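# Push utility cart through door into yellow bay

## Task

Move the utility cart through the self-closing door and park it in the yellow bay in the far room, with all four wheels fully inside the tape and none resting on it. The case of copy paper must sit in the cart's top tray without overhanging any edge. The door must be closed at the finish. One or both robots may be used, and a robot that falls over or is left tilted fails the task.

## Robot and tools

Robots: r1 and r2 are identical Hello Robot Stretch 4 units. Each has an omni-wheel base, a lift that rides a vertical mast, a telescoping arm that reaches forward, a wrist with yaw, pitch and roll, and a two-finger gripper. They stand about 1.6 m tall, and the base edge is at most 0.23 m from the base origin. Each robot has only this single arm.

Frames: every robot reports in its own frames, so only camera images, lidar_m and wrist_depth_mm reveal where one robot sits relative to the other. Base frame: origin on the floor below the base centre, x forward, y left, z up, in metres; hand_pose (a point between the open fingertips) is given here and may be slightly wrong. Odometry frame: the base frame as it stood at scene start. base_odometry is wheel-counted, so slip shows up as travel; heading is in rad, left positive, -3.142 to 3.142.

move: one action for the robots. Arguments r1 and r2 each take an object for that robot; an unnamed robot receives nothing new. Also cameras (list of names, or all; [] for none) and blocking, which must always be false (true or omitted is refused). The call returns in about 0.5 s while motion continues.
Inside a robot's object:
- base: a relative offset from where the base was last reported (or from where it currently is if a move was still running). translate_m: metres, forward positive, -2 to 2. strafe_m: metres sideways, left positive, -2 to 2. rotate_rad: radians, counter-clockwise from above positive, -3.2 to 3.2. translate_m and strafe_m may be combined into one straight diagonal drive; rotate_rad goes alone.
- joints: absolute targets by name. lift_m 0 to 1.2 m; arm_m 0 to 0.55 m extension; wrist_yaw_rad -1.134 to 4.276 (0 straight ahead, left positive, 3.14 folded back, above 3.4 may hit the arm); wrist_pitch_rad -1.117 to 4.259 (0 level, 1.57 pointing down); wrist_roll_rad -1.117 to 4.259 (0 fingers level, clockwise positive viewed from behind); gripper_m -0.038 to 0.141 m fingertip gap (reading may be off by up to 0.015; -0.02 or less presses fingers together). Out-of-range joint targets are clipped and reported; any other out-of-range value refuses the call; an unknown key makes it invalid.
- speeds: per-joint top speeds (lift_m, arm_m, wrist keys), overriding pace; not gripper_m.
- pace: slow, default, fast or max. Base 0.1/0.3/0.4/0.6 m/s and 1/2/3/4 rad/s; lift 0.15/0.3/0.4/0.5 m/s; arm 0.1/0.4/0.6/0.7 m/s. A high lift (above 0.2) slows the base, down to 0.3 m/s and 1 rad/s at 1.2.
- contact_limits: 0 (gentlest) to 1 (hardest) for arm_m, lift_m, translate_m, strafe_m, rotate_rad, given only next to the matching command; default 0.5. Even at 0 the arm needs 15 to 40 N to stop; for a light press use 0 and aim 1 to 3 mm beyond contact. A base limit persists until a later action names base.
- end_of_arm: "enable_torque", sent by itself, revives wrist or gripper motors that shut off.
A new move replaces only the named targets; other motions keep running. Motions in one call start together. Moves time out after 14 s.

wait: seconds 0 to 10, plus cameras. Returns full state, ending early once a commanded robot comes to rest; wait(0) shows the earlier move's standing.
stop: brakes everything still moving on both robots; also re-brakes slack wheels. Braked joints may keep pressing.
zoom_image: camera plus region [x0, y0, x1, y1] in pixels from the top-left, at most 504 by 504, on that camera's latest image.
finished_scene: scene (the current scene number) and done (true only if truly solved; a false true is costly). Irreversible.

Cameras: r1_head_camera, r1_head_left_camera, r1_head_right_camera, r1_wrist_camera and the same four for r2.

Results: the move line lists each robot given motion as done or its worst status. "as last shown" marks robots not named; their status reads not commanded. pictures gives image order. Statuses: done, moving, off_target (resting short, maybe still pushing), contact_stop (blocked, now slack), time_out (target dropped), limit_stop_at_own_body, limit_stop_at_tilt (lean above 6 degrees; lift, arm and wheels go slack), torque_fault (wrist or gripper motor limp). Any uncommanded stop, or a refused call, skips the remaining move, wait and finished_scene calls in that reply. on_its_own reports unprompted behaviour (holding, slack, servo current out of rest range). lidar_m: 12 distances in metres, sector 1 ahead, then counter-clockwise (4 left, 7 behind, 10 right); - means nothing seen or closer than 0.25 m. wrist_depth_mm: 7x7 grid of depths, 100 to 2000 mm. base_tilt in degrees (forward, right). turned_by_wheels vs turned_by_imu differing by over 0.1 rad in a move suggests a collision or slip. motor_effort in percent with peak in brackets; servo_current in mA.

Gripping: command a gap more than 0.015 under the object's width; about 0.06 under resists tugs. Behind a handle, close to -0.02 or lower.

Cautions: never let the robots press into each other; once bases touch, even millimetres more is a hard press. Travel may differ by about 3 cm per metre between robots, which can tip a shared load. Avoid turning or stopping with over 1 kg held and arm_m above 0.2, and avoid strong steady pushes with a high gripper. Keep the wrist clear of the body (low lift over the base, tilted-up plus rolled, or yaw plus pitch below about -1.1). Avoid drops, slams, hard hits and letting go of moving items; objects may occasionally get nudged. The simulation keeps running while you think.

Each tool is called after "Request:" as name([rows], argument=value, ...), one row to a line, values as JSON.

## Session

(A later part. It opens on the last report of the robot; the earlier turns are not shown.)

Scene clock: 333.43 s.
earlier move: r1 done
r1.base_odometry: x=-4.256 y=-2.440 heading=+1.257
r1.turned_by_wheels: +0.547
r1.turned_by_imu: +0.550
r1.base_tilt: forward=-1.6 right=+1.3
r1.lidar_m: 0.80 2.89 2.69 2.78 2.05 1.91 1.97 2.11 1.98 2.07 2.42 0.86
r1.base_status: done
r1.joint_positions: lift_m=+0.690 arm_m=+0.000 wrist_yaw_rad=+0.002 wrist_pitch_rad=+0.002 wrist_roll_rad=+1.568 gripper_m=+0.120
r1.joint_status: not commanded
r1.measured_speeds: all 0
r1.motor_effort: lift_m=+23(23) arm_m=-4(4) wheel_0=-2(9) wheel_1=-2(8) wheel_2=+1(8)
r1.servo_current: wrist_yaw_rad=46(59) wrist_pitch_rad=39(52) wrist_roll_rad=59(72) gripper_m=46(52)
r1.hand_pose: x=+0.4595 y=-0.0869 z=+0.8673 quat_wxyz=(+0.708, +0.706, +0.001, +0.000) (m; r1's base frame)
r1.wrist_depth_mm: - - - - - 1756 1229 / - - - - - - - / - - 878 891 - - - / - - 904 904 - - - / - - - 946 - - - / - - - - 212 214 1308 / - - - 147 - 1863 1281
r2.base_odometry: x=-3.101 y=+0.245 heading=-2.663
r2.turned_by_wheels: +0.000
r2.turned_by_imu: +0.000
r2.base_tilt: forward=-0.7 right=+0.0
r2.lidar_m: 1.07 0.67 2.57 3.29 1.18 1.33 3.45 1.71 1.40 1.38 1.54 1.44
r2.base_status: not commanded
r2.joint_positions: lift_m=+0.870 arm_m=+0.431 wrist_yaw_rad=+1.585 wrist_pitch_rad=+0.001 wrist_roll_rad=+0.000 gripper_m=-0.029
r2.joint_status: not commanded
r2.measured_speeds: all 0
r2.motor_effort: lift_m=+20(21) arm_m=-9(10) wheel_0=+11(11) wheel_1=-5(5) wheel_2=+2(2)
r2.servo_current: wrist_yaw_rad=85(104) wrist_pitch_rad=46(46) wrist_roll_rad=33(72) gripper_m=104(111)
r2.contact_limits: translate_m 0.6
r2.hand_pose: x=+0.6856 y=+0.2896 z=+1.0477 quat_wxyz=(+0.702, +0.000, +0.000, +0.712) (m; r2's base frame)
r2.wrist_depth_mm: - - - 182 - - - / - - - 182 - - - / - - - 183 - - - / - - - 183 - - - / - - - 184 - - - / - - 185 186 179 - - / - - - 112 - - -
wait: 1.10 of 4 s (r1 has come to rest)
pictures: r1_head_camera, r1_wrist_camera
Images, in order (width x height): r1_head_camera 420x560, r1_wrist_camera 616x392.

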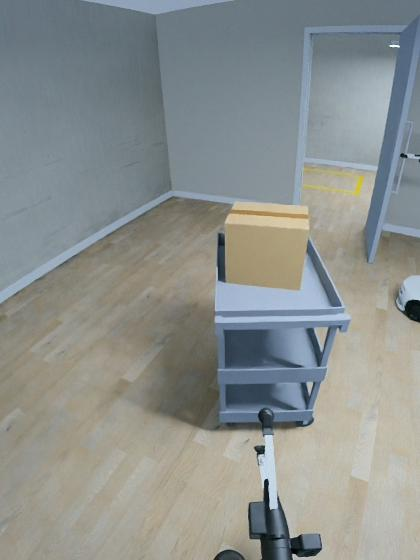

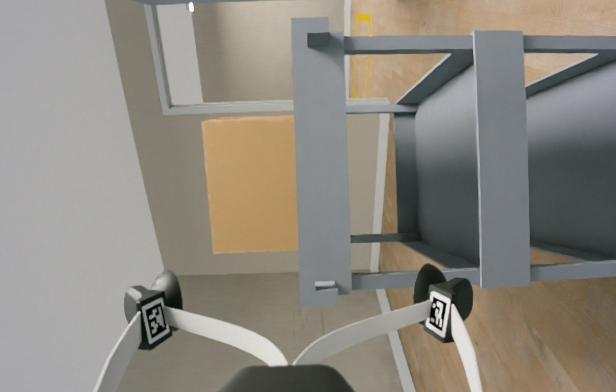

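Request:
move(blocking=false, r1={"base":{"strafe_m":-0.12}}, cameras=[])

Request:
wait(seconds=3, cameras=[])

Request:
move(blocking=false, r1={"joints":{"arm_m":0.1},"pace":"slow","contact_limits":{"arm_m":0.1}}, cameras=[])

Request:
wait(seconds=4, cameras=["r1_head_camera","r1_wrist_camera"])

Scene clock: 346.43 s.
move: r1 moving
r1.base_odometry: x=-4.222 y=-2.451 heading=+1.257
r1.turned_by_wheels: +0.000
r1.turned_by_imu: +0.000
r1.base_tilt: forward=-1.6 right=+1.3
r1.lidar_m: 0.82 2.91 2.69 2.80 2.07 1.93 1.99 2.06 1.95 2.02 2.62 0.84
r1.base_status: strafe_m moving
r1.joint_positions: lift_m=+0.690 arm_m=+0.000 wrist_yaw_rad=+0.002 wrist_pitch_rad=+0.002 wrist_roll_rad=+1.568 gripper_m=+0.120
r1.joint_status: not commanded
r1.measured_speeds: translate_m=+0.000 strafe_m=-0.140 rotate_rad=-0.002 lift_m=+0.000 arm_m=+0.000 wrist_yaw_rad=+0.000 wrist_pitch_rad=+0.000 wrist_roll_rad=+0.000
r1.motor_effort: lift_m=+23(23) arm_m=-4(4) wheel_0=+9(10) wheel_1=-9(11) wheel_2=-1(2)
r1.servo_current: wrist_yaw_rad=39(59) wrist_pitch_rad=39(52) wrist_roll_rad=52(65) gripper_m=46(46)
r1.hand_pose: x=+0.4595 y=-0.0869 z=+0.8673 quat_wxyz=(+0.708, +0.706, +0.001, +0.000) (m; r1's base frame)
r1.wrist_depth_mm: - - - - - 1756 1255 / - - - - - - - / - - 1060 878 1281 - - / - - 904 904 - - - / - - - 931 - - - / - - - - 211 213 1281 / - - - 147 - 1921 1255
r2: as last shown
r2.base_tilt: forward=-0.6 right=+0.1
r2.lidar_m: 1.09 0.70 2.56 3.31 1.17 1.28 3.42 1.71 1.38 1.38 1.50 1.43
r2.motor_effort: lift_m=+20(20) arm_m=-9(10) wheel_0=+10(11) wheel_1=-5(5) wheel_2=+2(2)
r2.servo_current: wrist_yaw_rad=85(91) wrist_pitch_rad=39(46) wrist_roll_rad=39(59) gripper_m=104(117)
r2.contact_limits: translate_m 0.6
r2.wrist_depth_mm: - - - 182 - - - / - - - 183 - - - / - - - 183 - - - / - - - 183 - - - / - - - 183 - - - / - - 184 186 178 - - / - - - 112 - - -
pictures: none
No camera images: "cameras" was empty.

Scene clock: 347.60 s.
earlier move: r1 done
r1.base_odometry: x=-4.142 y=-2.477 heading=+1.257
r1.turned_by_wheels: +0.000
r1.turned_by_imu: -0.001
r1.base_tilt: forward=-1.6 right=+1.3
r1.lidar_m: 0.82 3.00 2.80 2.90 2.11 1.97 2.05 2.02 1.87 1.94 2.50 0.88
r1.base_status: done
r1.joint_positions: lift_m=+0.690 arm_m=+0.000 wrist_yaw_rad=+0.002 wrist_pitch_rad=+0.002 wrist_roll_rad=+1.568 gripper_m=+0.120
r1.joint_status: not commanded
r1.measured_speeds: all 0
r1.motor_effort: lift_m=+23(23) arm_m=-4(4) wheel_0=+2(12) wheel_1=-1(11) wheel_2=+0(2)
r1.servo_current: wrist_yaw_rad=52(65) wrist_pitch_rad=39(52) wrist_roll_rad=46(65) gripper_m=46(52)
r1.hand_pose: x=+0.4595 y=-0.0869 z=+0.8673 quat_wxyz=(+0.708, +0.706, +0.001, +0.000) (m; r1's base frame)
r1.wrist_depth_mm: - - - - - 1756 1229 / - - - - - 1808 1255 / - - - - - - - / - - 891 891 - - - / - - 917 904 - - - / - - 931 946 212 201 - / - - - 147 - 1756 1205
r2.base_odometry: x=-3.101 y=+0.245 heading=-2.663
r2.turned_by_wheels: +0.000
r2.turned_by_imu: +0.000
r2.base_tilt: forward=-0.7 right=+0.0
r2.lidar_m: 1.07 0.67 2.57 3.31 1.20 1.32 3.45 1.70 1.36 1.38 1.55 1.45
r2.base_status: not commanded
r2.joint_positions: lift_m=+0.870 arm_m=+0.431 wrist_yaw_rad=+1.585 wrist_pitch_rad=+0.001 wrist_roll_rad=+0.000 gripper_m=-0.029
r2.joint_status: not commanded
r2.measured_speeds: all 0
r2.motor_effort: lift_m=+20(21) arm_m=-9(10) wheel_0=+10(11) wheel_1=-5(5) wheel_2=+2(2)
r2.servo_current: wrist_yaw_rad=78(98) wrist_pitch_rad=33(46) wrist_roll_rad=46(59) gripper_m=104(117)
r2.contact_limits: translate_m 0.6
r2.hand_pose: x=+0.6856 y=+0.2896 z=+1.0477 quat_wxyz=(+0.702, +0.000, +0.000, +0.712) (m; r2's base frame)
r2.wrist_depth_mm: - - - 182 - - - / - - - 183 - - - / - - - 183 - - - / - - - 184 - - - / - - - 185 - - - / - - 185 186 178 - - / - - - 112 - - -
wait: 1.17 of 3 s (r1 has come to rest)
pictures: none
No camera images: "cameras" was empty.

Scene clock: 348.10 s.
move: r1 moving
r1.base_odometry: x=-4.142 y=-2.477 heading=+1.257
r1.turned_by_wheels: +0.000
r1.turned_by_imu: +0.000
r1.base_tilt: forward=-1.6 right=+1.2
r1.lidar_m: 0.81 3.01 2.79 2.85 2.13 1.97 2.04 1.98 1.88 1.92 2.54 0.87
r1.base_status: not commanded
r1.joint_positions: lift_m=+0.690 arm_m=+0.013 wrist_yaw_rad=+0.002 wrist_pitch_rad=+0.002 wrist_roll_rad=+1.568 gripper_m=+0.120
r1.joint_status: arm_m moving
r1.measured_speeds: translate_m=+0.000 strafe_m=+0.000 rotate_rad=+0.000 lift_m=+0.000 arm_m=+0.049 wrist_yaw_rad=+0.000 wrist_pitch_rad=+0.000 wrist_roll_rad=+0.000
r1.motor_effort: lift_m=+23(23) arm_m=+6(6) wheel_0=+1(1) wheel_1=-1(1) wheel_2=+0(0)
r1.servo_current: wrist_yaw_rad=39(65) wrist_pitch_rad=46(46) wrist_roll_rad=46(59) gripper_m=46(52)
r1.contact_limits: arm_m 0.1
r1.hand_pose: x=+0.4721 y=-0.0869 z=+0.8673 quat_wxyz=(+0.708, +0.706, +0.001, +0.000) (m; r1's base frame)
r1.wrist_depth_mm: - - - - - 1756 1229 / - - - - - 1808 1229 / - - - - - - - / - - 878 878 - - - / - - 904 904 - - - / - - 931 931 213 198 - / - - - 147 - 1708 1255
r2: as last shown
r2.lidar_m: 1.09 0.67 2.56 3.30 1.21 1.30 3.44 1.71 1.38 1.38 1.54 1.46
r2.motor_effort: lift_m=+20(20) arm_m=-9(9) wheel_0=+10(11) wheel_1=-5(5) wheel_2=+2(2)
r2.servo_current: wrist_yaw_rad=91(91) wrist_pitch_rad=39(46) wrist_roll_rad=46(52) gripper_m=111(111)
r2.contact_limits: translate_m 0.6
r2.wrist_depth_mm: - - - 182 - - - / - - - 183 - - - / - - - 183 - - - / - - - 184 - - - / - - - 184 - - - / - - 184 186 179 - - / - - - 112 - - -
pictures: none
No camera images: "cameras" was empty.

Scene clock: 349.87 s.
earlier move: r1 done
r1.base_odometry: x=-4.142 y=-2.477 heading=+1.257
r1.turned_by_wheels: +0.000
r1.turned_by_imu: +0.000
r1.base_tilt: forward=-1.6 right=+1.2
r1.lidar_m: 0.79 3.00 2.78 2.90 2.12 1.99 2.06 2.01 1.89 1.95 2.56 0.86
r1.base_status: not commanded
r1.joint_positions: lift_m=+0.690 arm_m=+0.100 wrist_yaw_rad=+0.002 wrist_pitch_rad=+0.002 wrist_roll_rad=+1.568 gripper_m=+0.120
r1.joint_status: all done
r1.measured_speeds: all 0
r1.motor_effort: lift_m=+23(23) arm_m=+4(8) wheel_0=+1(2) wheel_1=-1(1) wheel_2=+0(0)
r1.servo_current: wrist_yaw_rad=46(72) wrist_pitch_rad=39(52) wrist_roll_rad=52(59) gripper_m=46(52)
r1.contact_limits: arm_m 0.1
r1.hand_pose: x=+0.5594 y=-0.0869 z=+0.8673 quat_wxyz=(+0.708, +0.706, +0.001, +0.000) (m; r1's base frame)
r1.wrist_depth_mm: - - - - - 1756 1229 / - - - - - 1661 1255 / - - - - - - - / - - 788 788 - - - / - - 809 809 - - - / - - 831 831 195 197 - / - - - 147 - 178 -
r2.base_odometry: x=-3.101 y=+0.245 heading=-2.663
r2.turned_by_wheels: +0.000
r2.turned_by_imu: +0.000
r2.base_tilt: forward=-0.6 right=+0.1
r2.lidar_m: 1.07 0.67 2.52 3.30 1.18 1.27 3.45 1.70 1.38 1.37 1.55 1.46
r2.base_status: not commanded
r2.joint_positions: lift_m=+0.870 arm_m=+0.431 wrist_yaw_rad=+1.585 wrist_pitch_rad=+0.001 wrist_roll_rad=+0.000 gripper_m=-0.029
r2.joint_status: not commanded
r2.measured_speeds: all 0
r2.motor_effort: lift_m=+20(21) arm_m=-9(9) wheel_0=+10(11) wheel_1=-4(5) wheel_2=+2(2)
r2.servo_current: wrist_yaw_rad=85(98) wrist_pitch_rad=46(46) wrist_roll_rad=46(65) gripper_m=104(111)
r2.contact_limits: translate_m 0.6
r2.hand_pose: x=+0.6856 y=+0.2896 z=+1.0477 quat_wxyz=(+0.702, +0.000, +0.000, +0.712) (m; r2's base frame)
r2.wrist_depth_mm: - - - 182 - - - / - - - 183 - - - / - - - 183 - - - / - - - 184 - - - / - - - 185 - - - / - - 185 186 179 - - / - - - 112 - - -
wait: 1.77 of 4 s (r1 has come to rest)
pictures: r1_head_camera, r1_wrist_camera
Images, in order (width x height): r1_head_camera 420x560, r1_wrist_camera 616x392.

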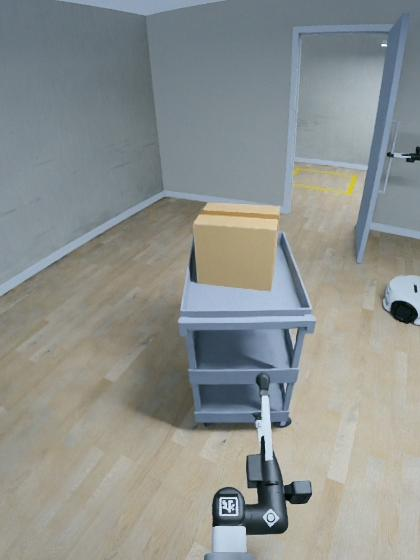

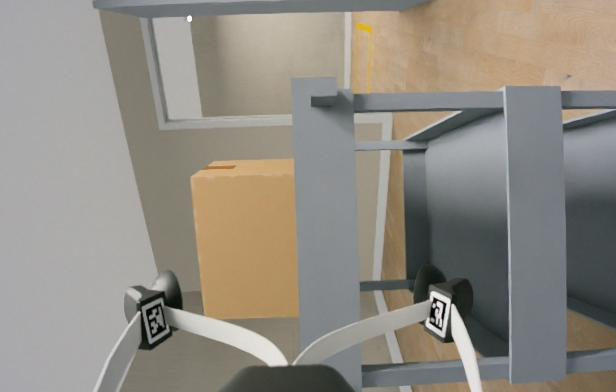

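Request:
move(blocking=false, r1={"joints":{"arm_m":0.25},"pace":"slow","contact_limits":{"arm_m":0.0}}, cameras=[])

Request:
wait(seconds=4, cameras=["r1_head_camera","r1_wrist_camera"])

Scene clock: 359.73 s.
move: r1 moving
r1.base_odometry: x=-4.142 y=-2.477 heading=+1.257
r1.turned_by_wheels: +0.000
r1.turned_by_imu: +0.000
r1.base_tilt: forward=-1.6 right=+1.2
r1.lidar_m: 0.81 3.02 2.79 2.91 2.12 1.96 2.04 2.02 1.90 1.95 2.56 0.87
r1.base_status: not commanded
r1.joint_positions: lift_m=+0.690 arm_m=+0.113 wrist_yaw_rad=+0.002 wrist_pitch_rad=+0.002 wrist_roll_rad=+1.568 gripper_m=+0.120
r1.joint_status: arm_m moving
r1.measured_speeds: translate_m=+0.000 strafe_m=+0.000 rotate_rad=+0.000 lift_m=+0.000 arm_m=+0.049 wrist_yaw_rad=+0.000 wrist_pitch_rad=+0.000 wrist_roll_rad=+0.000
r1.motor_effort: lift_m=+23(23) arm_m=+4(7) wheel_0=+1(1) wheel_1=-1(1) wheel_2=+0(0)
r1.servo_current: wrist_yaw_rad=39(72) wrist_pitch_rad=46(52) wrist_roll_rad=59(59) gripper_m=46(46)
r1.contact_limits: arm_m 0
r1.hand_pose: x=+0.5721 y=-0.0869 z=+0.8673 quat_wxyz=(+0.708, +0.706, +0.001, +0.000) (m; r1's base frame)
r1.wrist_depth_mm: - - - - - 1756 1229 / - - - - - 1661 1255 / - - - - - - - / - - 788 778 - - - / - - 788 788 1182 - - / - - 820 809 195 197 - / - - - 147 - - -
r2: as last shown
r2.lidar_m: 1.06 0.68 2.60 3.31 1.19 1.31 3.44 1.71 1.39 1.37 1.51 1.44
r2.motor_effort: lift_m=+20(20) arm_m=-9(9) wheel_0=+10(10) wheel_1=-5(5) wheel_2=+2(2)
r2.servo_current: wrist_yaw_rad=91(98) wrist_pitch_rad=39(46) wrist_roll_rad=46(59) gripper_m=104(111)
r2.contact_limits: translate_m 0.6
r2.wrist_depth_mm: - - - 182 - - - / - - - 182 - - - / - - - 183 - - - / - - - 184 - - - / - - - 185 - - - / - - 185 186 179 - - / - - - 112 - - -
pictures: none
No camera images: "cameras" was empty.

Scene clock: 362.03 s.
earlier move: r1 done
r1.base_odometry: x=-4.142 y=-2.477 heading=+1.257
r1.turned_by_wheels: +0.000
r1.turned_by_imu: +0.000
r1.base_tilt: forward=-1.6 right=+1.3
r1.lidar_m: 0.80 3.02 2.79 2.88 2.11 1.97 2.03 2.02 1.88 1.95 2.52 0.86
r1.base_status: not commanded
r1.joint_positions: lift_m=+0.690 arm_m=+0.250 wrist_yaw_rad=+0.002 wrist_pitch_rad=+0.002 wrist_roll_rad=+1.568 gripper_m=+0.120
r1.joint_status: all done
r1.measured_speeds: all 0
r1.motor_effort: lift_m=+23(23) arm_m=+5(8) wheel_0=+1(1) wheel_1=-1(1) wheel_2=+0(0)
r1.servo_current: wrist_yaw_rad=46(72) wrist_pitch_rad=46(52) wrist_roll_rad=33(59) gripper_m=39(52)
r1.contact_limits: arm_m 0
r1.hand_pose: x=+0.7094 y=-0.0869 z=+0.8673 quat_wxyz=(+0.708, +0.706, +0.001, +0.000) (m; r1's base frame)
r1.wrist_depth_mm: - - - - - 1756 1229 / - - - 421 - 1921 - / - - - 424 1042 - - / - - 627 427 1042 - - / - - 647 424 1042 - - / - - 661 427 211 196 - / - - - 147 - - -
r2.base_odometry: x=-3.101 y=+0.245 heading=-2.663
r2.turned_by_wheels: +0.000
r2.turned_by_imu: +0.000
r2.base_tilt: forward=-0.6 right=+0.0
r2.lidar_m: 1.09 0.68 2.57 3.31 1.19 1.31 3.44 1.70 1.40 1.37 1.50 1.46
r2.base_status: not commanded
r2.joint_positions: lift_m=+0.870 arm_m=+0.431 wrist_yaw_rad=+1.585 wrist_pitch_rad=+0.001 wrist_roll_rad=+0.000 gripper_m=-0.029
r2.joint_status: not commanded
r2.measured_speeds: all 0
r2.motor_effort: lift_m=+20(20) arm_m=-9(10) wheel_0=+10(11) wheel_1=-5(5) wheel_2=+2(2)
r2.servo_current: wrist_yaw_rad=98(104) wrist_pitch_rad=39(46) wrist_roll_rad=52(59) gripper_m=104(111)
r2.contact_limits: translate_m 0.6
r2.hand_pose: x=+0.6856 y=+0.2896 z=+1.0477 quat_wxyz=(+0.702, +0.000, +0.000, +0.712) (m; r2's base frame)
r2.wrist_depth_mm: - - - 182 - - - / - - - 183 - - - / - - - 183 - - - / - - - 183 - - - / - - - 184 - - - / - - 184 186 178 - - / - - - 112 - - -
wait: 2.30 of 4 s (r1 has come to rest)
pictures: r1_head_camera, r1_wrist_camera
Images, in order (width x height): r1_head_camera 420x560, r1_wrist_camera 616x392.

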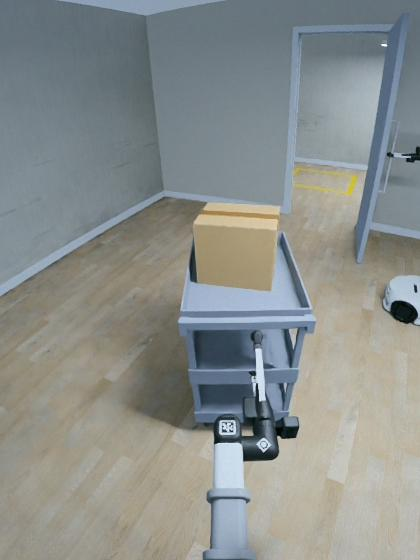

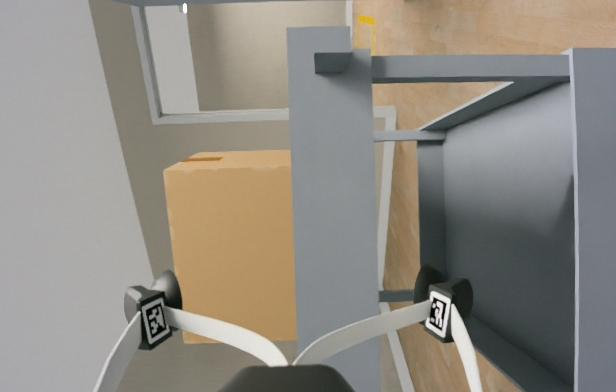

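Request:
move(blocking=false, r1={"base":{"strafe_m":0.12},"joints":{"arm_m":0.1}}, cameras=[])

Request:
wait(seconds=3, cameras=[])

Request:
move(blocking=false, r1={"base":{"translate_m":0.37},"pace":"slow","contact_limits":{"translate_m":0.2}}, cameras=[])

Request:
wait(seconds=7, cameras=["r1_head_camera","r1_wrist_camera"])

Scene clock: 382.40 s.
move: r1 moving
r1.base_odometry: x=-4.177 y=-2.466 heading=+1.257
r1.turned_by_wheels: +0.000
r1.turned_by_imu: +0.000
r1.base_tilt: forward=-1.6 right=+1.3
r1.lidar_m: 0.80 2.99 2.76 2.87 2.08 1.96 2.03 2.04 1.93 1.98 2.60 0.86
r1.base_status: strafe_m moving
r1.joint_positions: lift_m=+0.690 arm_m=+0.199 wrist_yaw_rad=+0.002 wrist_pitch_rad=+0.002 wrist_roll_rad=+1.568 gripper_m=+0.120
r1.joint_status: arm_m moving
r1.measured_speeds: translate_m=+0.000 strafe_m=+0.141 rotate_rad=-0.001 lift_m=+0.000 arm_m=-0.195 wrist_yaw_rad=+0.000 wrist_pitch_rad=+0.000 wrist_roll_rad=+0.000
r1.motor_effort: lift_m=+23(23) arm_m=-3(6) wheel_0=-10(12) wheel_1=+9(10) wheel_2=+0(1)
r1.servo_current: wrist_yaw_rad=52(59) wrist_pitch_rad=33(46) wrist_roll_rad=39(59) gripper_m=46(46)
r1.hand_pose: x=+0.6587 y=-0.0869 z=+0.8673 quat_wxyz=(+0.708, +0.706, +0.001, +0.000) (m; r1's base frame)
r1.wrist_depth_mm: - - - - - 1756 1229 / - - - 462 - 878 - / - - 866 466 - - - / - - 676 469 1078 - - / - - 699 469 1098 - - / - - 715 469 213 197 - / - - - 147 - 1708 -
r2: as last shown
r2.base_tilt: forward=-0.7 right=+0.0
r2.lidar_m: 1.07 0.66 2.61 3.32 1.18 1.32 3.41 1.72 1.37 1.38 1.56 1.44
r2.motor_effort: lift_m=+20(20) arm_m=-9(9) wheel_0=+11(11) wheel_1=-4(5) wheel_2=+2(2)
r2.servo_current: wrist_yaw_rad=91(91) wrist_pitch_rad=46(46) wrist_roll_rad=59(59) gripper_m=98(111)
r2.contact_limits: translate_m 0.6
r2.wrist_depth_mm: - - - 182 - - - / - - - 183 - - - / - - - 183 - - - / - - - 183 - - - / - - - 185 - - - / - - 185 186 178 - - / - - - 112 - - -
pictures: none
No camera images: "cameras" was empty.

Scene clock: 383.63 s.
earlier move: r1 done
r1.base_odometry: x=-4.256 y=-2.440 heading=+1.257
r1.turned_by_wheels: +0.000
r1.turned_by_imu: +0.001
r1.base_tilt: forward=-1.6 right=+1.3
r1.lidar_m: 0.82 2.86 2.72 2.76 2.04 1.93 1.98 2.10 1.97 2.05 2.44 0.87
r1.base_status: done
r1.joint_positions: lift_m=+0.690 arm_m=+0.100 wrist_yaw_rad=+0.002 wrist_pitch_rad=+0.002 wrist_roll_rad=+1.568 gripper_m=+0.120
r1.joint_status: all done
r1.measured_speeds: all 0
r1.motor_effort: lift_m=+23(23) arm_m=-4(7) wheel_0=-1(12) wheel_1=+0(10) wheel_2=+0(1)
r1.servo_current: wrist_yaw_rad=46(65) wrist_pitch_rad=46(46) wrist_roll_rad=46(72) gripper_m=46(46)
r1.hand_pose: x=+0.5595 y=-0.0869 z=+0.8673 quat_wxyz=(+0.708, +0.706, +0.001, +0.000) (m; r1's base frame)
r1.wrist_depth_mm: - - - 580 - 1756 - / - - - - - 866 - / - - 798 778 - - - / - - 798 798 - - - / - - 842 831 - - - / - - - - 198 214 1205 / - - - 147 - 1863 1308
r2.base_odometry: x=-3.101 y=+0.245 heading=-2.663
r2.turned_by_wheels: +0.000
r2.turned_by_imu: +0.000
r2.base_tilt: forward=-0.7 right=+0.0
r2.lidar_m: 1.05 0.68 2.58 3.30 1.18 1.29 3.42 1.70 1.37 1.38 1.53 1.45
r2.base_status: not commanded
r2.joint_positions: lift_m=+0.870 arm_m=+0.431 wrist_yaw_rad=+1.585 wrist_pitch_rad=+0.001 wrist_roll_rad=+0.000 gripper_m=-0.029
r2.joint_status: not commanded
r2.measured_speeds: all 0
r2.motor_effort: lift_m=+20(20) arm_m=-9(9) wheel_0=+10(11) wheel_1=-5(5) wheel_2=+2(2)
r2.servo_current: wrist_yaw_rad=85(98) wrist_pitch_rad=39(46) wrist_roll_rad=52(65) gripper_m=104(111)
r2.contact_limits: translate_m 0.6
r2.hand_pose: x=+0.6856 y=+0.2896 z=+1.0477 quat_wxyz=(+0.702, +0.000, +0.000, +0.712) (m; r2's base frame)
r2.wrist_depth_mm: - - - 181 - - - / - - - 182 - - - / - - - 183 - - - / - - - 183 - - - / - - - 185 - - - / - - 185 185 178 - - / - - - 112 - - -
wait: 1.23 of 3 s (r1 has come to rest)
pictures: none
No camera images: "cameras" was empty.

Scene clock: 384.13 s.
move: r1 moving
r1.base_odometry: x=-4.253 y=-2.428 heading=+1.257
r1.turned_by_wheels: +0.000
r1.turned_by_imu: +0.000
r1.base_tilt: forward=-1.6 right=+1.3
r1.lidar_m: 0.81 2.90 2.68 2.77 2.05 1.94 2.01 2.13 2.01 2.05 2.37 0.87
r1.base_status: translate_m moving
r1.joint_positions: lift_m=+0.690 arm_m=+0.100 wrist_yaw_rad=+0.002 wrist_pitch_rad=+0.002 wrist_roll_rad=+1.568 gripper_m=+0.120
r1.joint_status: not commanded
r1.measured_speeds: translate_m=+0.049 strafe_m=+0.000 rotate_rad=+0.002 lift_m=+0.000 arm_m=+0.000 wrist_yaw_rad=+0.000 wrist_pitch_rad=+0.000 wrist_roll_rad=+0.000
r1.motor_effort: lift_m=+23(23) arm_m=-4(4) wheel_0=+4(7) wheel_1=+5(6) wheel_2=-7(7)
r1.servo_current: wrist_yaw_rad=39(65) wrist_pitch_rad=39(46) wrist_roll_rad=39(59) gripper_m=46(46)
r1.contact_limits: translate_m 0.2
r1.hand_pose: x=+0.5595 y=-0.0869 z=+0.8673 quat_wxyz=(+0.708, +0.706, +0.001, +0.000) (m; r1's base frame)
r1.wrist_depth_mm: - - - 569 - 723 - / - - - - - 854 - / - - 778 759 - - - / - - 798 798 - - - / - - 831 820 - - - / - - - - 198 214 1205 / - - - 147 - 1863 1281
r2: as last shown
r2.base_tilt: forward=-0.6 right=+0.0
r2.lidar_m: 1.08 0.67 2.57 3.30 1.19 1.32 3.45 1.72 1.39 1.38 1.53 1.44
r2.motor_effort: lift_m=+20(20) arm_m=-9(10) wheel_0=+10(11) wheel_1=-5(5) wheel_2=+2(2)
r2.servo_current: wrist_yaw_rad=91(98) wrist_pitch_rad=39(39) wrist_roll_rad=52(59) gripper_m=111(111)
r2.contact_limits: translate_m 0.6
r2.wrist_depth_mm: - - - 182 - - - / - - - 183 - - - / - - - 183 - - - / - - - 183 - - - / - - - 184 - - - / - - 185 186 178 - - / - - - 112 - - -
pictures: none
No camera images: "cameras" was empty.

Scene clock: 388.63 s.
earlier move: r1 done
r1.base_odometry: x=-4.142 y=-2.088 heading=+1.257
r1.turned_by_wheels: +0.000
r1.turned_by_imu: +0.000
r1.base_tilt: forward=-1.6 right=+1.2
r1.lidar_m: 0.45 2.69 2.54 2.62 2.42 2.27 2.33 2.29 2.15 2.20 1.98 0.51
r1.base_status: done
r1.joint_positions: lift_m=+0.690 arm_m=+0.100 wrist_yaw_rad=+0.001 wrist_pitch_rad=+0.008 wrist_roll_rad=+1.568 gripper_m=+0.120
r1.joint_status: not commanded
r1.measured_speeds: all 0
r1.motor_effort: lift_m=+23(23) arm_m=+1(4) wheel_0=+5(8) wheel_1=+3(7) wheel_2=-5(7)
r1.servo_current: wrist_yaw_rad=39(72) wrist_pitch_rad=46(59) wrist_roll_rad=52(72) gripper_m=39(52)
r1.contact_limits: translate_m 0.2
r1.hand_pose: x=+0.5593 y=-0.0872 z=+0.8656 quat_wxyz=(+0.708, +0.706, +0.003, -0.003) (m; r1's base frame)
r1.wrist_depth_mm: - - - 155 218 691 - / - 413 415 154 217 809 - / - 424 427 154 216 - - / - 439 442 153 216 - - / - 449 452 153 215 - - / - 455 459 152 213 191 - / - - - 145 213 1576 1205
r2.base_odometry: x=-3.101 y=+0.245 heading=-2.663
r2.turned_by_wheels: +0.000
r2.turned_by_imu: +0.001
r2.base_tilt: forward=-0.7 right=+0.1
r2.lidar_m: 1.07 0.70 2.57 3.31 1.17 1.31 3.43 1.71 1.40 1.38 1.55 1.45
r2.base_status: not commanded
r2.joint_positions: lift_m=+0.870 arm_m=+0.431 wrist_yaw_rad=+1.585 wrist_pitch_rad=+0.001 wrist_roll_rad=+0.000 gripper_m=-0.029
r2.joint_status: not commanded
r2.measured_speeds: all 0
r2.motor_effort: lift_m=+20(21) arm_m=-9(10) wheel_0=+10(11) wheel_1=-5(5) wheel_2=+2(2)
r2.servo_current: wrist_yaw_rad=85(98) wrist_pitch_rad=33(46) wrist_roll_rad=46(59) gripper_m=111(111)
r2.contact_limits: translate_m 0.6
r2.hand_pose: x=+0.6856 y=+0.2896 z=+1.0477 quat_wxyz=(+0.702, +0.000, +0.000, +0.712) (m; r2's base frame)
r2.wrist_depth_mm: - - - 182 - - - / - - - 182 - - - / - - - 183 - - - / - - - 183 - - - / - - - 185 - - - / - - 184 186 178 - - / - - - 112 - - -
wait: 4.50 of 7 s (r1 has come to rest)
pictures: r1_head_camera, r1_wrist_camera
Images, in order (width x height): r1_head_camera 420x560, r1_wrist_camera 616x392.

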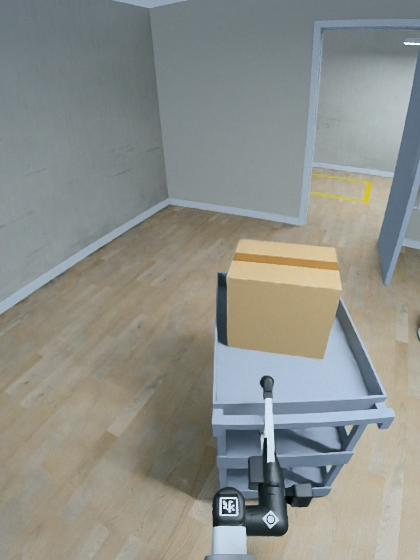

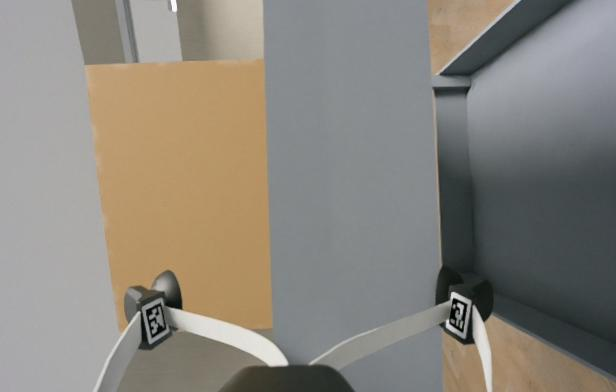

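Request:
move(blocking=false, r1={"joints":{"lift_m":0.676},"pace":"slow"}, cameras=[])

Request:
wait(seconds=1.5, cameras=[])

Request:
move(blocking=false, r1={"joints":{"gripper_m":0.02}}, cameras=[])

Request:
wait(seconds=3, cameras=["r1_wrist_camera"])

Scene clock: 397.13 s.
move: r1 moving
r1.base_odometry: x=-4.142 y=-2.088 heading=+1.257
r1.turned_by_wheels: +0.000
r1.turned_by_imu: +0.000
r1.base_tilt: forward=-1.6 right=+1.3
r1.lidar_m: 0.47 2.71 2.52 2.57 2.40 2.24 2.30 2.30 2.15 2.22 1.95 0.52
r1.base_status: not commanded
r1.joint_positions: lift_m=+0.677 arm_m=+0.100 wrist_yaw_rad=+0.001 wrist_pitch_rad=+0.008 wrist_roll_rad=+1.568 gripper_m=+0.120
r1.joint_status: lift_m moving
r1.measured_speeds: translate_m=+0.000 strafe_m=+0.000 rotate_rad=+0.000 lift_m=-0.008 arm_m=+0.000 wrist_yaw_rad=+0.000 wrist_pitch_rad=+0.000 wrist_roll_rad=+0.000
r1.motor_effort: lift_m=+11(24) arm_m=+4(4) wheel_0=+4(5) wheel_1=+3(3) wheel_2=-4(5)
r1.servo_current: wrist_yaw_rad=39(59) wrist_pitch_rad=52(59) wrist_roll_rad=46(59) gripper_m=39(46)
r1.contact_limits: translate_m 0.2
r1.hand_pose: x=+0.5593 y=-0.0872 z=+0.8525 quat_wxyz=(+0.708, +0.706, +0.003, -0.003) (m; r1's base frame)
r1.wrist_depth_mm: - - - 214 216 1708 - / - 415 413 214 216 820 - / - 424 430 153 215 831 - / - 439 436 153 214 - - / - 449 452 152 213 - - / - 219 462 152 212 189 - / - - - 147 212 1661 1118
r2: as last shown
r2.turned_by_imu: +0.000
r2.base_tilt: forward=-0.7 right=+0.0
r2.lidar_m: 1.05 0.67 2.59 3.31 1.19 1.29 3.43 1.70 1.41 1.37 1.55 1.44
r2.motor_effort: lift_m=+20(20) arm_m=-9(9) wheel_0=+10(11) wheel_1=-5(5) wheel_2=+2(2)
r2.servo_current: wrist_yaw_rad=85(98) wrist_pitch_rad=39(46) wrist_roll_rad=46(52) gripper_m=104(111)
r2.contact_limits: translate_m 0.6
r2.wrist_depth_mm: - - - 182 - - - / - - - 183 - - - / - - - 183 - - - / - - - 184 - - - / - - - 185 - - - / - - 184 186 178 - - / - - - 112 - - -
pictures: none
No camera images: "cameras" was empty.

Scene clock: 397.43 s.
earlier move: r1 done
r1.base_odometry: x=-4.142 y=-2.088 heading=+1.257
r1.turned_by_wheels: +0.000
r1.turned_by_imu: +0.000
r1.base_tilt: forward=-1.6 right=+1.3
r1.lidar_m: 0.47 2.72 2.51 2.60 2.43 2.24 2.32 2.32 2.17 2.21 1.97 0.50
r1.base_status: not commanded
r1.joint_positions: lift_m=+0.676 arm_m=+0.100 wrist_yaw_rad=+0.001 wrist_pitch_rad=+0.008 wrist_roll_rad=+1.568 gripper_m=+0.120
r1.joint_status: all done
r1.measured_speeds: all 0
r1.motor_effort: lift_m=+12(24) arm_m=+4(4) wheel_0=+4(5) wheel_1=+2(3) wheel_2=-4(5)
r1.servo_current: wrist_yaw_rad=65(65) wrist_pitch_rad=52(59) wrist_roll_rad=39(59) gripper_m=39(46)
r1.contact_limits: translate_m 0.2
r1.hand_pose: x=+0.5593 y=-0.0872 z=+0.8525 quat_wxyz=(+0.708, +0.706, +0.003, -0.003) (m; r1's base frame)
r1.wrist_depth_mm: - - - 216 217 1863 - / - 415 415 214 215 809 - / - 424 424 153 215 842 - / - 436 436 153 213 - - / - 449 452 152 213 - - / - 218 459 151 212 189 - / - - - 147 212 1661 1138
r2.base_odometry: x=-3.101 y=+0.245 heading=-2.663
r2.turned_by_wheels: +0.000
r2.turned_by_imu: +0.000
r2.base_tilt: forward=-0.6 right=+0.1
r2.lidar_m: 1.08 0.68 2.59 3.31 1.18 1.34 3.46 1.69 1.40 1.38 1.56 1.46
r2.base_status: not commanded
r2.joint_positions: lift_m=+0.870 arm_m=+0.431 wrist_yaw_rad=+1.585 wrist_pitch_rad=+0.001 wrist_roll_rad=+0.000 gripper_m=-0.029
r2.joint_status: not commanded
r2.measured_speeds: all 0
r2.motor_effort: lift_m=+20(20) arm_m=-9(10) wheel_0=+10(11) wheel_1=-5(5) wheel_2=+2(2)
r2.servo_current: wrist_yaw_rad=91(98) wrist_pitch_rad=39(46) wrist_roll_rad=39(52) gripper_m=104(111)
r2.contact_limits: translate_m 0.6
r2.hand_pose: x=+0.6856 y=+0.2896 z=+1.0477 quat_wxyz=(+0.702, +0.000, +0.000, +0.712) (m; r2's base frame)
r2.wrist_depth_mm: - - - 182 - - - / - - - 182 - - - / - - - 183 - - - / - - - 185 - - - / - - - 186 - - - / - - 185 186 179 - - / - - - 112 - - -
wait: 0.30 of 1.5 s (r1 has come to rest)
pictures: none
No camera images: "cameras" was empty.

Scene clock: 397.93 s.
move: r1 moving
r1.base_odometry: x=-4.142 y=-2.088 heading=+1.257
r1.turned_by_wheels: +0.000
r1.turned_by_imu: +0.000
r1.base_tilt: forward=-1.6 right=+1.3
r1.lidar_m: 0.46 2.68 2.51 2.59 2.37 2.25 2.33 2.29 2.13 2.21 1.98 0.50
r1.base_status: not commanded
r1.joint_positions: lift_m=+0.676 arm_m=+0.100 wrist_yaw_rad=+0.001 wrist_pitch_rad=+0.008 wrist_roll_rad=+1.568 gripper_m=+0.106
r1.joint_status: gripper_m moving
r1.measured_speeds: translate_m=+0.000 strafe_m=+0.000 rotate_rad=+0.000 lift_m=-0.001 arm_m=+0.000 wrist_yaw_rad=+0.000 wrist_pitch_rad=+0.000 wrist_roll_rad=+0.000
r1.motor_effort: lift_m=+13(13) arm_m=+4(4) wheel_0=+5(5) wheel_1=+3(3) wheel_2=-4(4)
r1.servo_current: wrist_yaw_rad=46(72) wrist_pitch_rad=52(59) wrist_roll_rad=52(65) gripper_m=117(117)
r1.contact_limits: translate_m 0.2
r1.hand_pose: x=+0.5593 y=-0.0872 z=+0.8524 quat_wxyz=(+0.708, +0.706, +0.003, -0.003) (m; r1's base frame)
r1.wrist_depth_mm: - - - 215 216 1756 - / - 413 415 216 216 798 - / - 424 424 154 216 831 - / - 436 436 153 214 831 - / - 452 449 152 213 820 - / - 452 176 152 213 186 - / - - - 145 212 1661 477
r2: as last shown
r2.lidar_m: 1.09 0.68 2.59 3.31 1.18 1.31 3.42 1.72 1.39 1.38 1.53 1.43
r2.motor_effort: lift_m=+20(20) arm_m=-9(10) wheel_0=+11(11) wheel_1=-5(5) wheel_2=+1(2)
r2.servo_current: wrist_yaw_rad=91(91) wrist_pitch_rad=39(46) wrist_roll_rad=52(65) gripper_m=104(111)
r2.contact_limits: translate_m 0.6
r2.wrist_depth_mm: - - - 182 - - - / - - - 182 - - - / - - - 183 - - - / - - - 185 - - - / - - - 185 - - - / - - 185 186 178 - - / - - - 112 - - -
pictures: none
No camera images: "cameras" was empty.

Scene clock: 399.27 s.
earlier move: r1 done
r1.base_odometry: x=-4.142 y=-2.088 heading=+1.257
r1.turned_by_wheels: +0.000
r1.turned_by_imu: +0.000
r1.base_tilt: forward=-1.6 right=+1.2
r1.lidar_m: 0.47 2.71 2.54 2.59 2.43 2.25 2.32 2.30 2.14 2.21 1.96 0.48
r1.base_status: not commanded
r1.joint_positions: lift_m=+0.676 arm_m=+0.100 wrist_yaw_rad=+0.001 wrist_pitch_rad=+0.018 wrist_roll_rad=+1.568 gripper_m=+0.021
r1.joint_status: all done
r1.measured_speeds: all 0
r1.motor_effort: lift_m=+18(18) arm_m=+4(4) wheel_0=+4(5) wheel_1=+2(3) wheel_2=-4(4)
r1.servo_current: wrist_yaw_rad=52(78) wrist_pitch_rad=98(104) wrist_roll_rad=52(65) gripper_m=98(241)
r1.contact_limits: translate_m 0.2
r1.hand_pose: x=+0.5593 y=-0.0872 z=+0.8490 quat_wxyz=(+0.708, +0.706, +0.007, -0.006) (m; r1's base frame)
r1.wrist_depth_mm: - - 154 216 219 683 - / - 410 154 216 218 - - / - 421 153 215 217 842 - / - 430 153 214 216 842 - / - 442 439 213 216 831 - / - 455 180 213 202 174 - / - - 187 213 213 1661 -
r2.base_odometry: x=-3.101 y=+0.245 heading=-2.663
r2.turned_by_wheels: +0.000
r2.turned_by_imu: +0.000
r2.base_tilt: forward=-0.6 right=+0.1
r2.lidar_m: 1.10 0.66 2.58 3.32 1.17 1.31 3.42 1.72 1.39 1.35 1.56 1.43
r2.base_status: not commanded
r2.joint_positions: lift_m=+0.870 arm_m=+0.431 wrist_yaw_rad=+1.585 wrist_pitch_rad=+0.001 wrist_roll_rad=+0.000 gripper_m=-0.029
r2.joint_status: not commanded
r2.measured_speeds: all 0
r2.motor_effort: lift_m=+20(20) arm_m=-9(10) wheel_0=+10(11) wheel_1=-5(5) wheel_2=+2(2)
r2.servo_current: wrist_yaw_rad=78(98) wrist_pitch_rad=39(46) wrist_roll_rad=39(65) gripper_m=104(111)
r2.contact_limits: translate_m 0.6
r2.hand_pose: x=+0.6856 y=+0.2896 z=+1.0477 quat_wxyz=(+0.702, +0.000, +0.000, +0.712) (m; r2's base frame)
r2.wrist_depth_mm: - - - 182 - - - / - - - 183 - - - / - - - 183 - - - / - - - 184 - - - / - - - 185 - - - / - - 185 186 178 - - / - - - 112 - - -
wait: 1.33 of 3 s (r1 has come to rest)
pictures: r1_wrist_camera
Images, in order (width x height): r1_wrist_camera 616x392.

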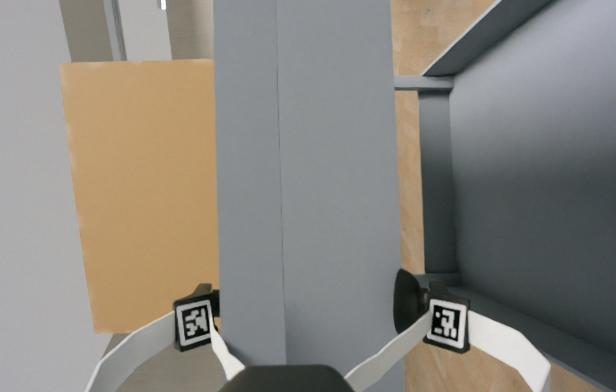

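Request:
move(blocking=false, r1={"joints":{"gripper_m":0.12}}, cameras=[])

Request:
wait(seconds=3, cameras=[])

Request:
move(blocking=false, r1={"joints":{"lift_m":0.694},"pace":"slow"}, cameras=[])

Request:
wait(seconds=2, cameras=[])

Request:
move(blocking=false, r1={"joints":{"gripper_m":-0.02}}, cameras=[])

Request:
wait(seconds=3, cameras=["r1_wrist_camera"])

Scene clock: 407.37 s.
move: r1 moving
r1.base_odometry: x=-4.142 y=-2.088 heading=+1.257
r1.turned_by_wheels: +0.000
r1.turned_by_imu: +0.000
r1.base_tilt: forward=-1.6 right=+1.3
r1.lidar_m: 0.48 2.72 2.53 2.59 2.38 2.27 2.33 2.31 2.15 2.22 1.97 0.48
r1.base_status: not commanded
r1.joint_positions: lift_m=+0.676 arm_m=+0.100 wrist_yaw_rad=+0.000 wrist_pitch_rad=+0.018 wrist_roll_rad=+1.568 gripper_m=+0.040
r1.joint_status: gripper_m moving
r1.measured_speeds: translate_m=+0.000 strafe_m=+0.000 rotate_rad=+0.000 lift_m=+0.000 arm_m=+0.000 wrist_yaw_rad=-0.002 wrist_pitch_rad=+0.000 wrist_roll_rad=+0.000
r1.motor_effort: lift_m=+18(18) arm_m=+4(4) wheel_0=+4(5) wheel_1=+3(3) wheel_2=-4(4)
r1.servo_current: wrist_yaw_rad=46(59) wrist_pitch_rad=98(104) wrist_roll_rad=46(65) gripper_m=52(98)
r1.contact_limits: translate_m 0.2
r1.hand_pose: x=+0.5592 y=-0.0875 z=+0.8490 quat_wxyz=(+0.708, +0.706, +0.006, -0.006) (m; r1's base frame)
r1.wrist_depth_mm: - - 157 219 222 683 - / - 410 156 219 220 - - / - 421 156 217 220 - - / - 433 155 217 220 842 - / - 445 445 216 218 820 - / - 459 154 216 205 175 - / - - 189 215 179 1661 -
r2: as last shown
r2.lidar_m: 1.07 0.68 2.54 3.31 1.18 1.31 3.45 1.71 1.40 1.37 1.55 1.44
r2.motor_effort: lift_m=+20(21) arm_m=-9(9) wheel_0=+10(11) wheel_1=-4(5) wheel_2=+2(2)
r2.servo_current: wrist_yaw_rad=91(91) wrist_pitch_rad=46(46) wrist_roll_rad=46(52) gripper_m=104(111)
r2.contact_limits: translate_m 0.6
r2.wrist_depth_mm: - - - 182 - - - / - - - 183 - - - / - - - 182 - - - / - - - 183 - - - / - - - 185 - - - / - - 185 186 178 - - / - - - 112 - - -
pictures: none
No camera images: "cameras" was empty.

Scene clock: 408.73 s.
earlier move: r1 done
r1.base_odometry: x=-4.142 y=-2.088 heading=+1.257
r1.turned_by_wheels: +0.000
r1.turned_by_imu: +0.000
r1.base_tilt: forward=-1.6 right=+1.3
r1.lidar_m: 0.48 2.70 2.52 2.59 2.41 2.26 2.32 2.30 2.15 2.23 1.94 0.51
r1.base_status: not commanded
r1.joint_positions: lift_m=+0.676 arm_m=+0.100 wrist_yaw_rad=+0.000 wrist_pitch_rad=+0.007 wrist_roll_rad=+1.568 gripper_m=+0.120
r1.joint_status: all done
r1.measured_speeds: all 0
r1.motor_effort: lift_m=+18(18) arm_m=+4(4) wheel_0=+4(5) wheel_1=+2(3) wheel_2=-3(4)
r1.servo_current: wrist_yaw_rad=46(72) wrist_pitch_rad=52(111) wrist_roll_rad=59(72) gripper_m=46(98)
r1.contact_limits: translate_m 0.2
r1.hand_pose: x=+0.5592 y=-0.0875 z=+0.8522 quat_wxyz=(+0.708, +0.706, +0.002, -0.003) (m; r1's base frame)
r1.wrist_depth_mm: - - - 162 224 1808 - / - 424 424 222 223 820 - / - 433 436 161 223 831 - / - 445 449 160 222 842 - / - 459 462 160 222 - - / - 466 473 160 220 201 - / - - - 147 221 1661 1182
r2.base_odometry: x=-3.101 y=+0.245 heading=-2.663
r2.turned_by_wheels: +0.000
r2.turned_by_imu: +0.000
r2.base_tilt: forward=-0.7 right=+0.1
r2.lidar_m: 1.08 0.68 2.56 3.29 1.16 1.29 3.42 1.71 1.40 1.38 1.56 1.45
r2.base_status: not commanded
r2.joint_positions: lift_m=+0.870 arm_m=+0.431 wrist_yaw_rad=+1.585 wrist_pitch_rad=+0.001 wrist_roll_rad=+0.000 gripper_m=-0.029
r2.joint_status: not commanded
r2.measured_speeds: all 0
r2.motor_effort: lift_m=+20(21) arm_m=-9(9) wheel_0=+10(11) wheel_1=-5(5) wheel_2=+2(2)
r2.servo_current: wrist_yaw_rad=91(98) wrist_pitch_rad=33(46) wrist_roll_rad=39(59) gripper_m=104(111)
r2.contact_limits: translate_m 0.6
r2.hand_pose: x=+0.6856 y=+0.2896 z=+1.0477 quat_wxyz=(+0.702, +0.000, +0.000, +0.712) (m; r2's base frame)
r2.wrist_depth_mm: - - - 182 - - - / - - - 182 - - - / - - - 182 - - - / - - - 183 - - - / - - - 185 - - - / - - 184 186 178 - - / - - - 112 - - -
wait: 1.37 of 3 s (r1 has come to rest)
pictures: none
No camera images: "cameras" was empty.

Scene clock: 409.23 s.
move: r1 moving
r1.base_odometry: x=-4.142 y=-2.088 heading=+1.257
r1.turned_by_wheels: +0.000
r1.turned_by_imu: +0.000
r1.base_tilt: forward=-1.6 right=+1.2
r1.lidar_m: 0.45 2.70 2.53 2.59 2.42 2.23 2.30 2.28 2.14 2.22 1.97 0.51
r1.base_status: not commanded
r1.joint_positions: lift_m=+0.692 arm_m=+0.100 wrist_yaw_rad=+0.000 wrist_pitch_rad=+0.007 wrist_roll_rad=+1.568 gripper_m=+0.120
r1.joint_status: lift_m moving
r1.measured_speeds: translate_m=+0.000 strafe_m=+0.000 rotate_rad=+0.000 lift_m=+0.022 arm_m=+0.000 wrist_yaw_rad=+0.000 wrist_pitch_rad=+0.000 wrist_roll_rad=+0.000
r1.motor_effort: lift_m=+25(26) arm_m=+3(4) wheel_0=+4(5) wheel_1=+2(3) wheel_2=-3(3)
r1.servo_current: wrist_yaw_rad=33(65) wrist_pitch_rad=46(52) wrist_roll_rad=46(59) gripper_m=46(52)
r1.contact_limits: translate_m 0.2
r1.hand_pose: x=+0.5592 y=-0.0875 z=+0.8686 quat_wxyz=(+0.708, +0.706, +0.002, -0.003) (m; r1's base frame)
r1.wrist_depth_mm: - - - 162 224 699 - / - 424 421 162 224 - - / - 433 436 162 224 - - / - 445 449 161 224 - - / - 459 459 161 222 - - / - 466 473 161 221 191 - / - - - 147 222 1576 1182
r2: as last shown
r2.base_tilt: forward=-0.6 right=+0.0
r2.lidar_m: 1.07 0.68 2.57 3.30 1.15 1.29 3.42 1.69 1.39 1.37 1.54 1.46
r2.motor_effort: lift_m=+20(20) arm_m=-9(9) wheel_0=+10(11) wheel_1=-5(5) wheel_2=+2(2)
r2.servo_current: wrist_yaw_rad=85(91) wrist_pitch_rad=46(46) wrist_roll_rad=59(59) gripper_m=104(104)
r2.contact_limits: translate_m 0.6
r2.wrist_depth_mm: - - - 182 - - - / - - - 183 - - - / - - - 183 - - - / - - - 183 - - - / - - - 184 - - - / - - 185 186 179 - - / - - - 112 - - -
pictures: none
No camera images: "cameras" was empty.

Scene clock: 409.63 s.
earlier move: r1 done
r1.base_odometry: x=-4.142 y=-2.088 heading=+1.257
r1.turned_by_wheels: +0.000
r1.turned_by_imu: +0.000
r1.base_tilt: forward=-1.6 right=+1.3
r1.lidar_m: 0.47 2.73 2.53 2.61 2.41 2.25 2.34 2.30 2.15 2.21 1.97 0.50
r1.base_status: not commanded
r1.joint_positions: lift_m=+0.693 arm_m=+0.100 wrist_yaw_rad=+0.000 wrist_pitch_rad=+0.007 wrist_roll_rad=+1.568 gripper_m=+0.120
r1.joint_status: all done
r1.measured_speeds: all 0
r1.motor_effort: lift_m=+26(27) arm_m=+4(4) wheel_0=+4(5) wheel_1=+3(3) wheel_2=-3(3)
r1.servo_current: wrist_yaw_rad=52(65) wrist_pitch_rad=46(52) wrist_roll_rad=46(59) gripper_m=46(52)
r1.contact_limits: translate_m 0.2
r1.hand_pose: x=+0.5592 y=-0.0875 z=+0.8695 quat_wxyz=(+0.708, +0.706, +0.002, -0.003) (m; r1's base frame)
r1.wrist_depth_mm: - - - 163 225 699 - / - 424 421 163 224 - - / - 433 436 162 224 - - / - 445 452 161 224 - - / - 459 462 161 223 - - / - 466 473 161 222 194 - / - - - 146 223 1618 1205
r2.base_odometry: x=-3.101 y=+0.245 heading=-2.663
r2.turned_by_wheels: +0.000
r2.turned_by_imu: +0.000
r2.base_tilt: forward=-0.7 right=+0.0
r2.lidar_m: 1.09 0.66 2.57 3.31 1.17 1.30 3.43 1.71 1.39 1.35 1.53 1.45
r2.base_status: not commanded
r2.joint_positions: lift_m=+0.870 arm_m=+0.431 wrist_yaw_rad=+1.585 wrist_pitch_rad=+0.001 wrist_roll_rad=+0.000 gripper_m=-0.029
r2.joint_status: not commanded
r2.measured_speeds: all 0
r2.motor_effort: lift_m=+20(20) arm_m=-9(10) wheel_0=+11(11) wheel_1=-5(5) wheel_2=+2(2)
r2.servo_current: wrist_yaw_rad=78(91) wrist_pitch_rad=33(46) wrist_roll_rad=52(59) gripper_m=104(111)
r2.contact_limits: translate_m 0.6
r2.hand_pose: x=+0.6856 y=+0.2896 z=+1.0477 quat_wxyz=(+0.702, +0.000, +0.000, +0.712) (m; r2's base frame)
r2.wrist_depth_mm: - - - 182 - - - / - - - 182 - - - / - - - 183 - - - / - - - 184 - - - / - - - 185 - - - / - - 185 186 178 - - / - - - 112 - - -
wait: 0.40 of 2 s (r1 has come to rest)
pictures: none
No camera images: "cameras" was empty.

Scene clock: 410.13 s.
move: r1 moving
r1.base_odometry: x=-4.142 y=-2.088 heading=+1.257
r1.turned_by_wheels: +0.000
r1.turned_by_imu: +0.000
r1.base_tilt: forward=-1.6 right=+1.3
r1.lidar_m: 0.47 2.70 2.53 2.61 2.43 2.26 2.32 2.29 2.17 2.21 1.97 0.52
r1.base_status: not commanded
r1.joint_positions: lift_m=+0.693 arm_m=+0.100 wrist_yaw_rad=+0.000 wrist_pitch_rad=+0.011 wrist_roll_rad=+1.568 gripper_m=+0.106
r1.joint_status: gripper_m moving
r1.measured_speeds: translate_m=+0.000 strafe_m=+0.000 rotate_rad=+0.000 lift_m=+0.000 arm_m=+0.000 wrist_yaw_rad=+0.000 wrist_pitch_rad=+0.026 wrist_roll_rad=+0.000
r1.motor_effort: lift_m=+26(26) arm_m=+4(4) wheel_0=+5(5) wheel_1=+2(3) wheel_2=-3(3)
r1.servo_current: wrist_yaw_rad=46(65) wrist_pitch_rad=59(59) wrist_roll_rad=52(65) gripper_m=111(111)
r1.contact_limits: translate_m 0.2
r1.hand_pose: x=+0.5592 y=-0.0875 z=+0.8683 quat_wxyz=(+0.708, +0.706, +0.004, -0.004) (m; r1's base frame)
r1.wrist_depth_mm: - - - 163 227 699 - / - 421 421 163 225 809 - / - 430 436 162 225 854 - / - 442 445 162 224 820 - / - 459 462 162 224 - - / - 466 473 161 223 185 - / - - - 161 224 1537 1182
r2: as last shown
r2.base_tilt: forward=-0.6 right=+0.0
r2.lidar_m: 1.07 0.66 2.56 3.30 1.16 1.31 3.43 1.74 1.39 1.37 1.54 1.45
r2.motor_effort: lift_m=+20(20) arm_m=-9(10) wheel_0=+10(11) wheel_1=-5(5) wheel_2=+2(2)
r2.servo_current: wrist_yaw_rad=85(98) wrist_pitch_rad=39(46) wrist_roll_rad=52(59) gripper_m=104(117)
r2.contact_limits: translate_m 0.6
r2.wrist_depth_mm: - - - 182 - - - / - - - 183 - - - / - - - 182 - - - / - - - 183 - - - / - - - 185 - - - / - - 185 186 179 - - / - - - 112 - - -
pictures: none
No camera images: "cameras" was empty.

Scene clock: 411.93 s.
earlier move: r1 done
r1.base_odometry: x=-4.142 y=-2.088 heading=+1.257
r1.turned_by_wheels: +0.000
r1.turned_by_imu: +0.000
r1.base_tilt: forward=-1.6 right=+1.3
r1.lidar_m: 0.48 2.70 2.54 2.58 2.38 2.24 2.33 2.30 2.15 2.23 1.98 0.51
r1.base_status: not commanded
r1.joint_positions: lift_m=+0.694 arm_m=+0.100 wrist_yaw_rad=-0.002 wrist_pitch_rad=+0.012 wrist_roll_rad=+1.568 gripper_m=-0.019
r1.joint_status: all done
r1.measured_speeds: all 0
r1.motor_effort: lift_m=+23(26) arm_m=+4(4) wheel_0=+3(5) wheel_1=+1(3) wheel_2=-3(7)
r1.servo_current: wrist_yaw_rad=59(72) wrist_pitch_rad=65(169) wrist_roll_rad=46(65) gripper_m=59(273)
r1.contact_limits: translate_m 0.2
r1.hand_pose: x=+0.5590 y=-0.0881 z=+0.8684 quat_wxyz=(+0.708, +0.706, +0.003, -0.005) (m; r1's base frame)
r1.wrist_depth_mm: - - - 169 231 683 - / - 430 433 169 231 - - / - 439 442 168 230 - - / - 452 455 168 229 - - / - 473 469 168 229 - - / - - 477 167 186 - - / - - - 167 229 - 1255
r2.base_odometry: x=-3.101 y=+0.245 heading=-2.663
r2.turned_by_wheels: +0.000
r2.turned_by_imu: +0.000
r2.base_tilt: forward=-0.7 right=+0.0
r2.lidar_m: 1.05 0.68 2.58 3.27 1.19 1.30 3.43 1.71 1.42 1.38 1.55 1.44
r2.base_status: not commanded
r2.joint_positions: lift_m=+0.870 arm_m=+0.431 wrist_yaw_rad=+1.585 wrist_pitch_rad=+0.001 wrist_roll_rad=+0.000 gripper_m=-0.029
r2.joint_status: not commanded
r2.measured_speeds: all 0
r2.motor_effort: lift_m=+20(21) arm_m=-9(10) wheel_0=+10(11) wheel_1=-5(5) wheel_2=+2(2)
r2.servo_current: wrist_yaw_rad=78(98) wrist_pitch_rad=39(46) wrist_roll_rad=52(65) gripper_m=104(117)
r2.contact_limits: translate_m 0.6
r2.hand_pose: x=+0.6856 y=+0.2896 z=+1.0477 quat_wxyz=(+0.702, +0.000, +0.000, +0.712) (m; r2's base frame)
r2.wrist_depth_mm: - - - 182 - - - / - - - 182 - - - / - - - 183 - - - / - - - 184 - - - / - - - 184 - - - / - - 184 186 178 - - / - - - 112 - - -
wait: 1.80 of 3 s (r1 has come to rest)
pictures: r1_wrist_camera
Images, in order (width x height): r1_wrist_camera 616x392.

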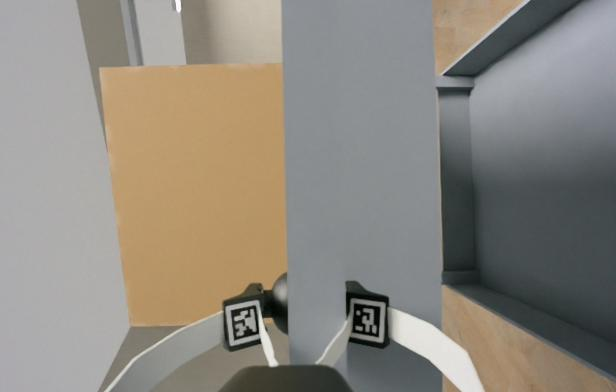

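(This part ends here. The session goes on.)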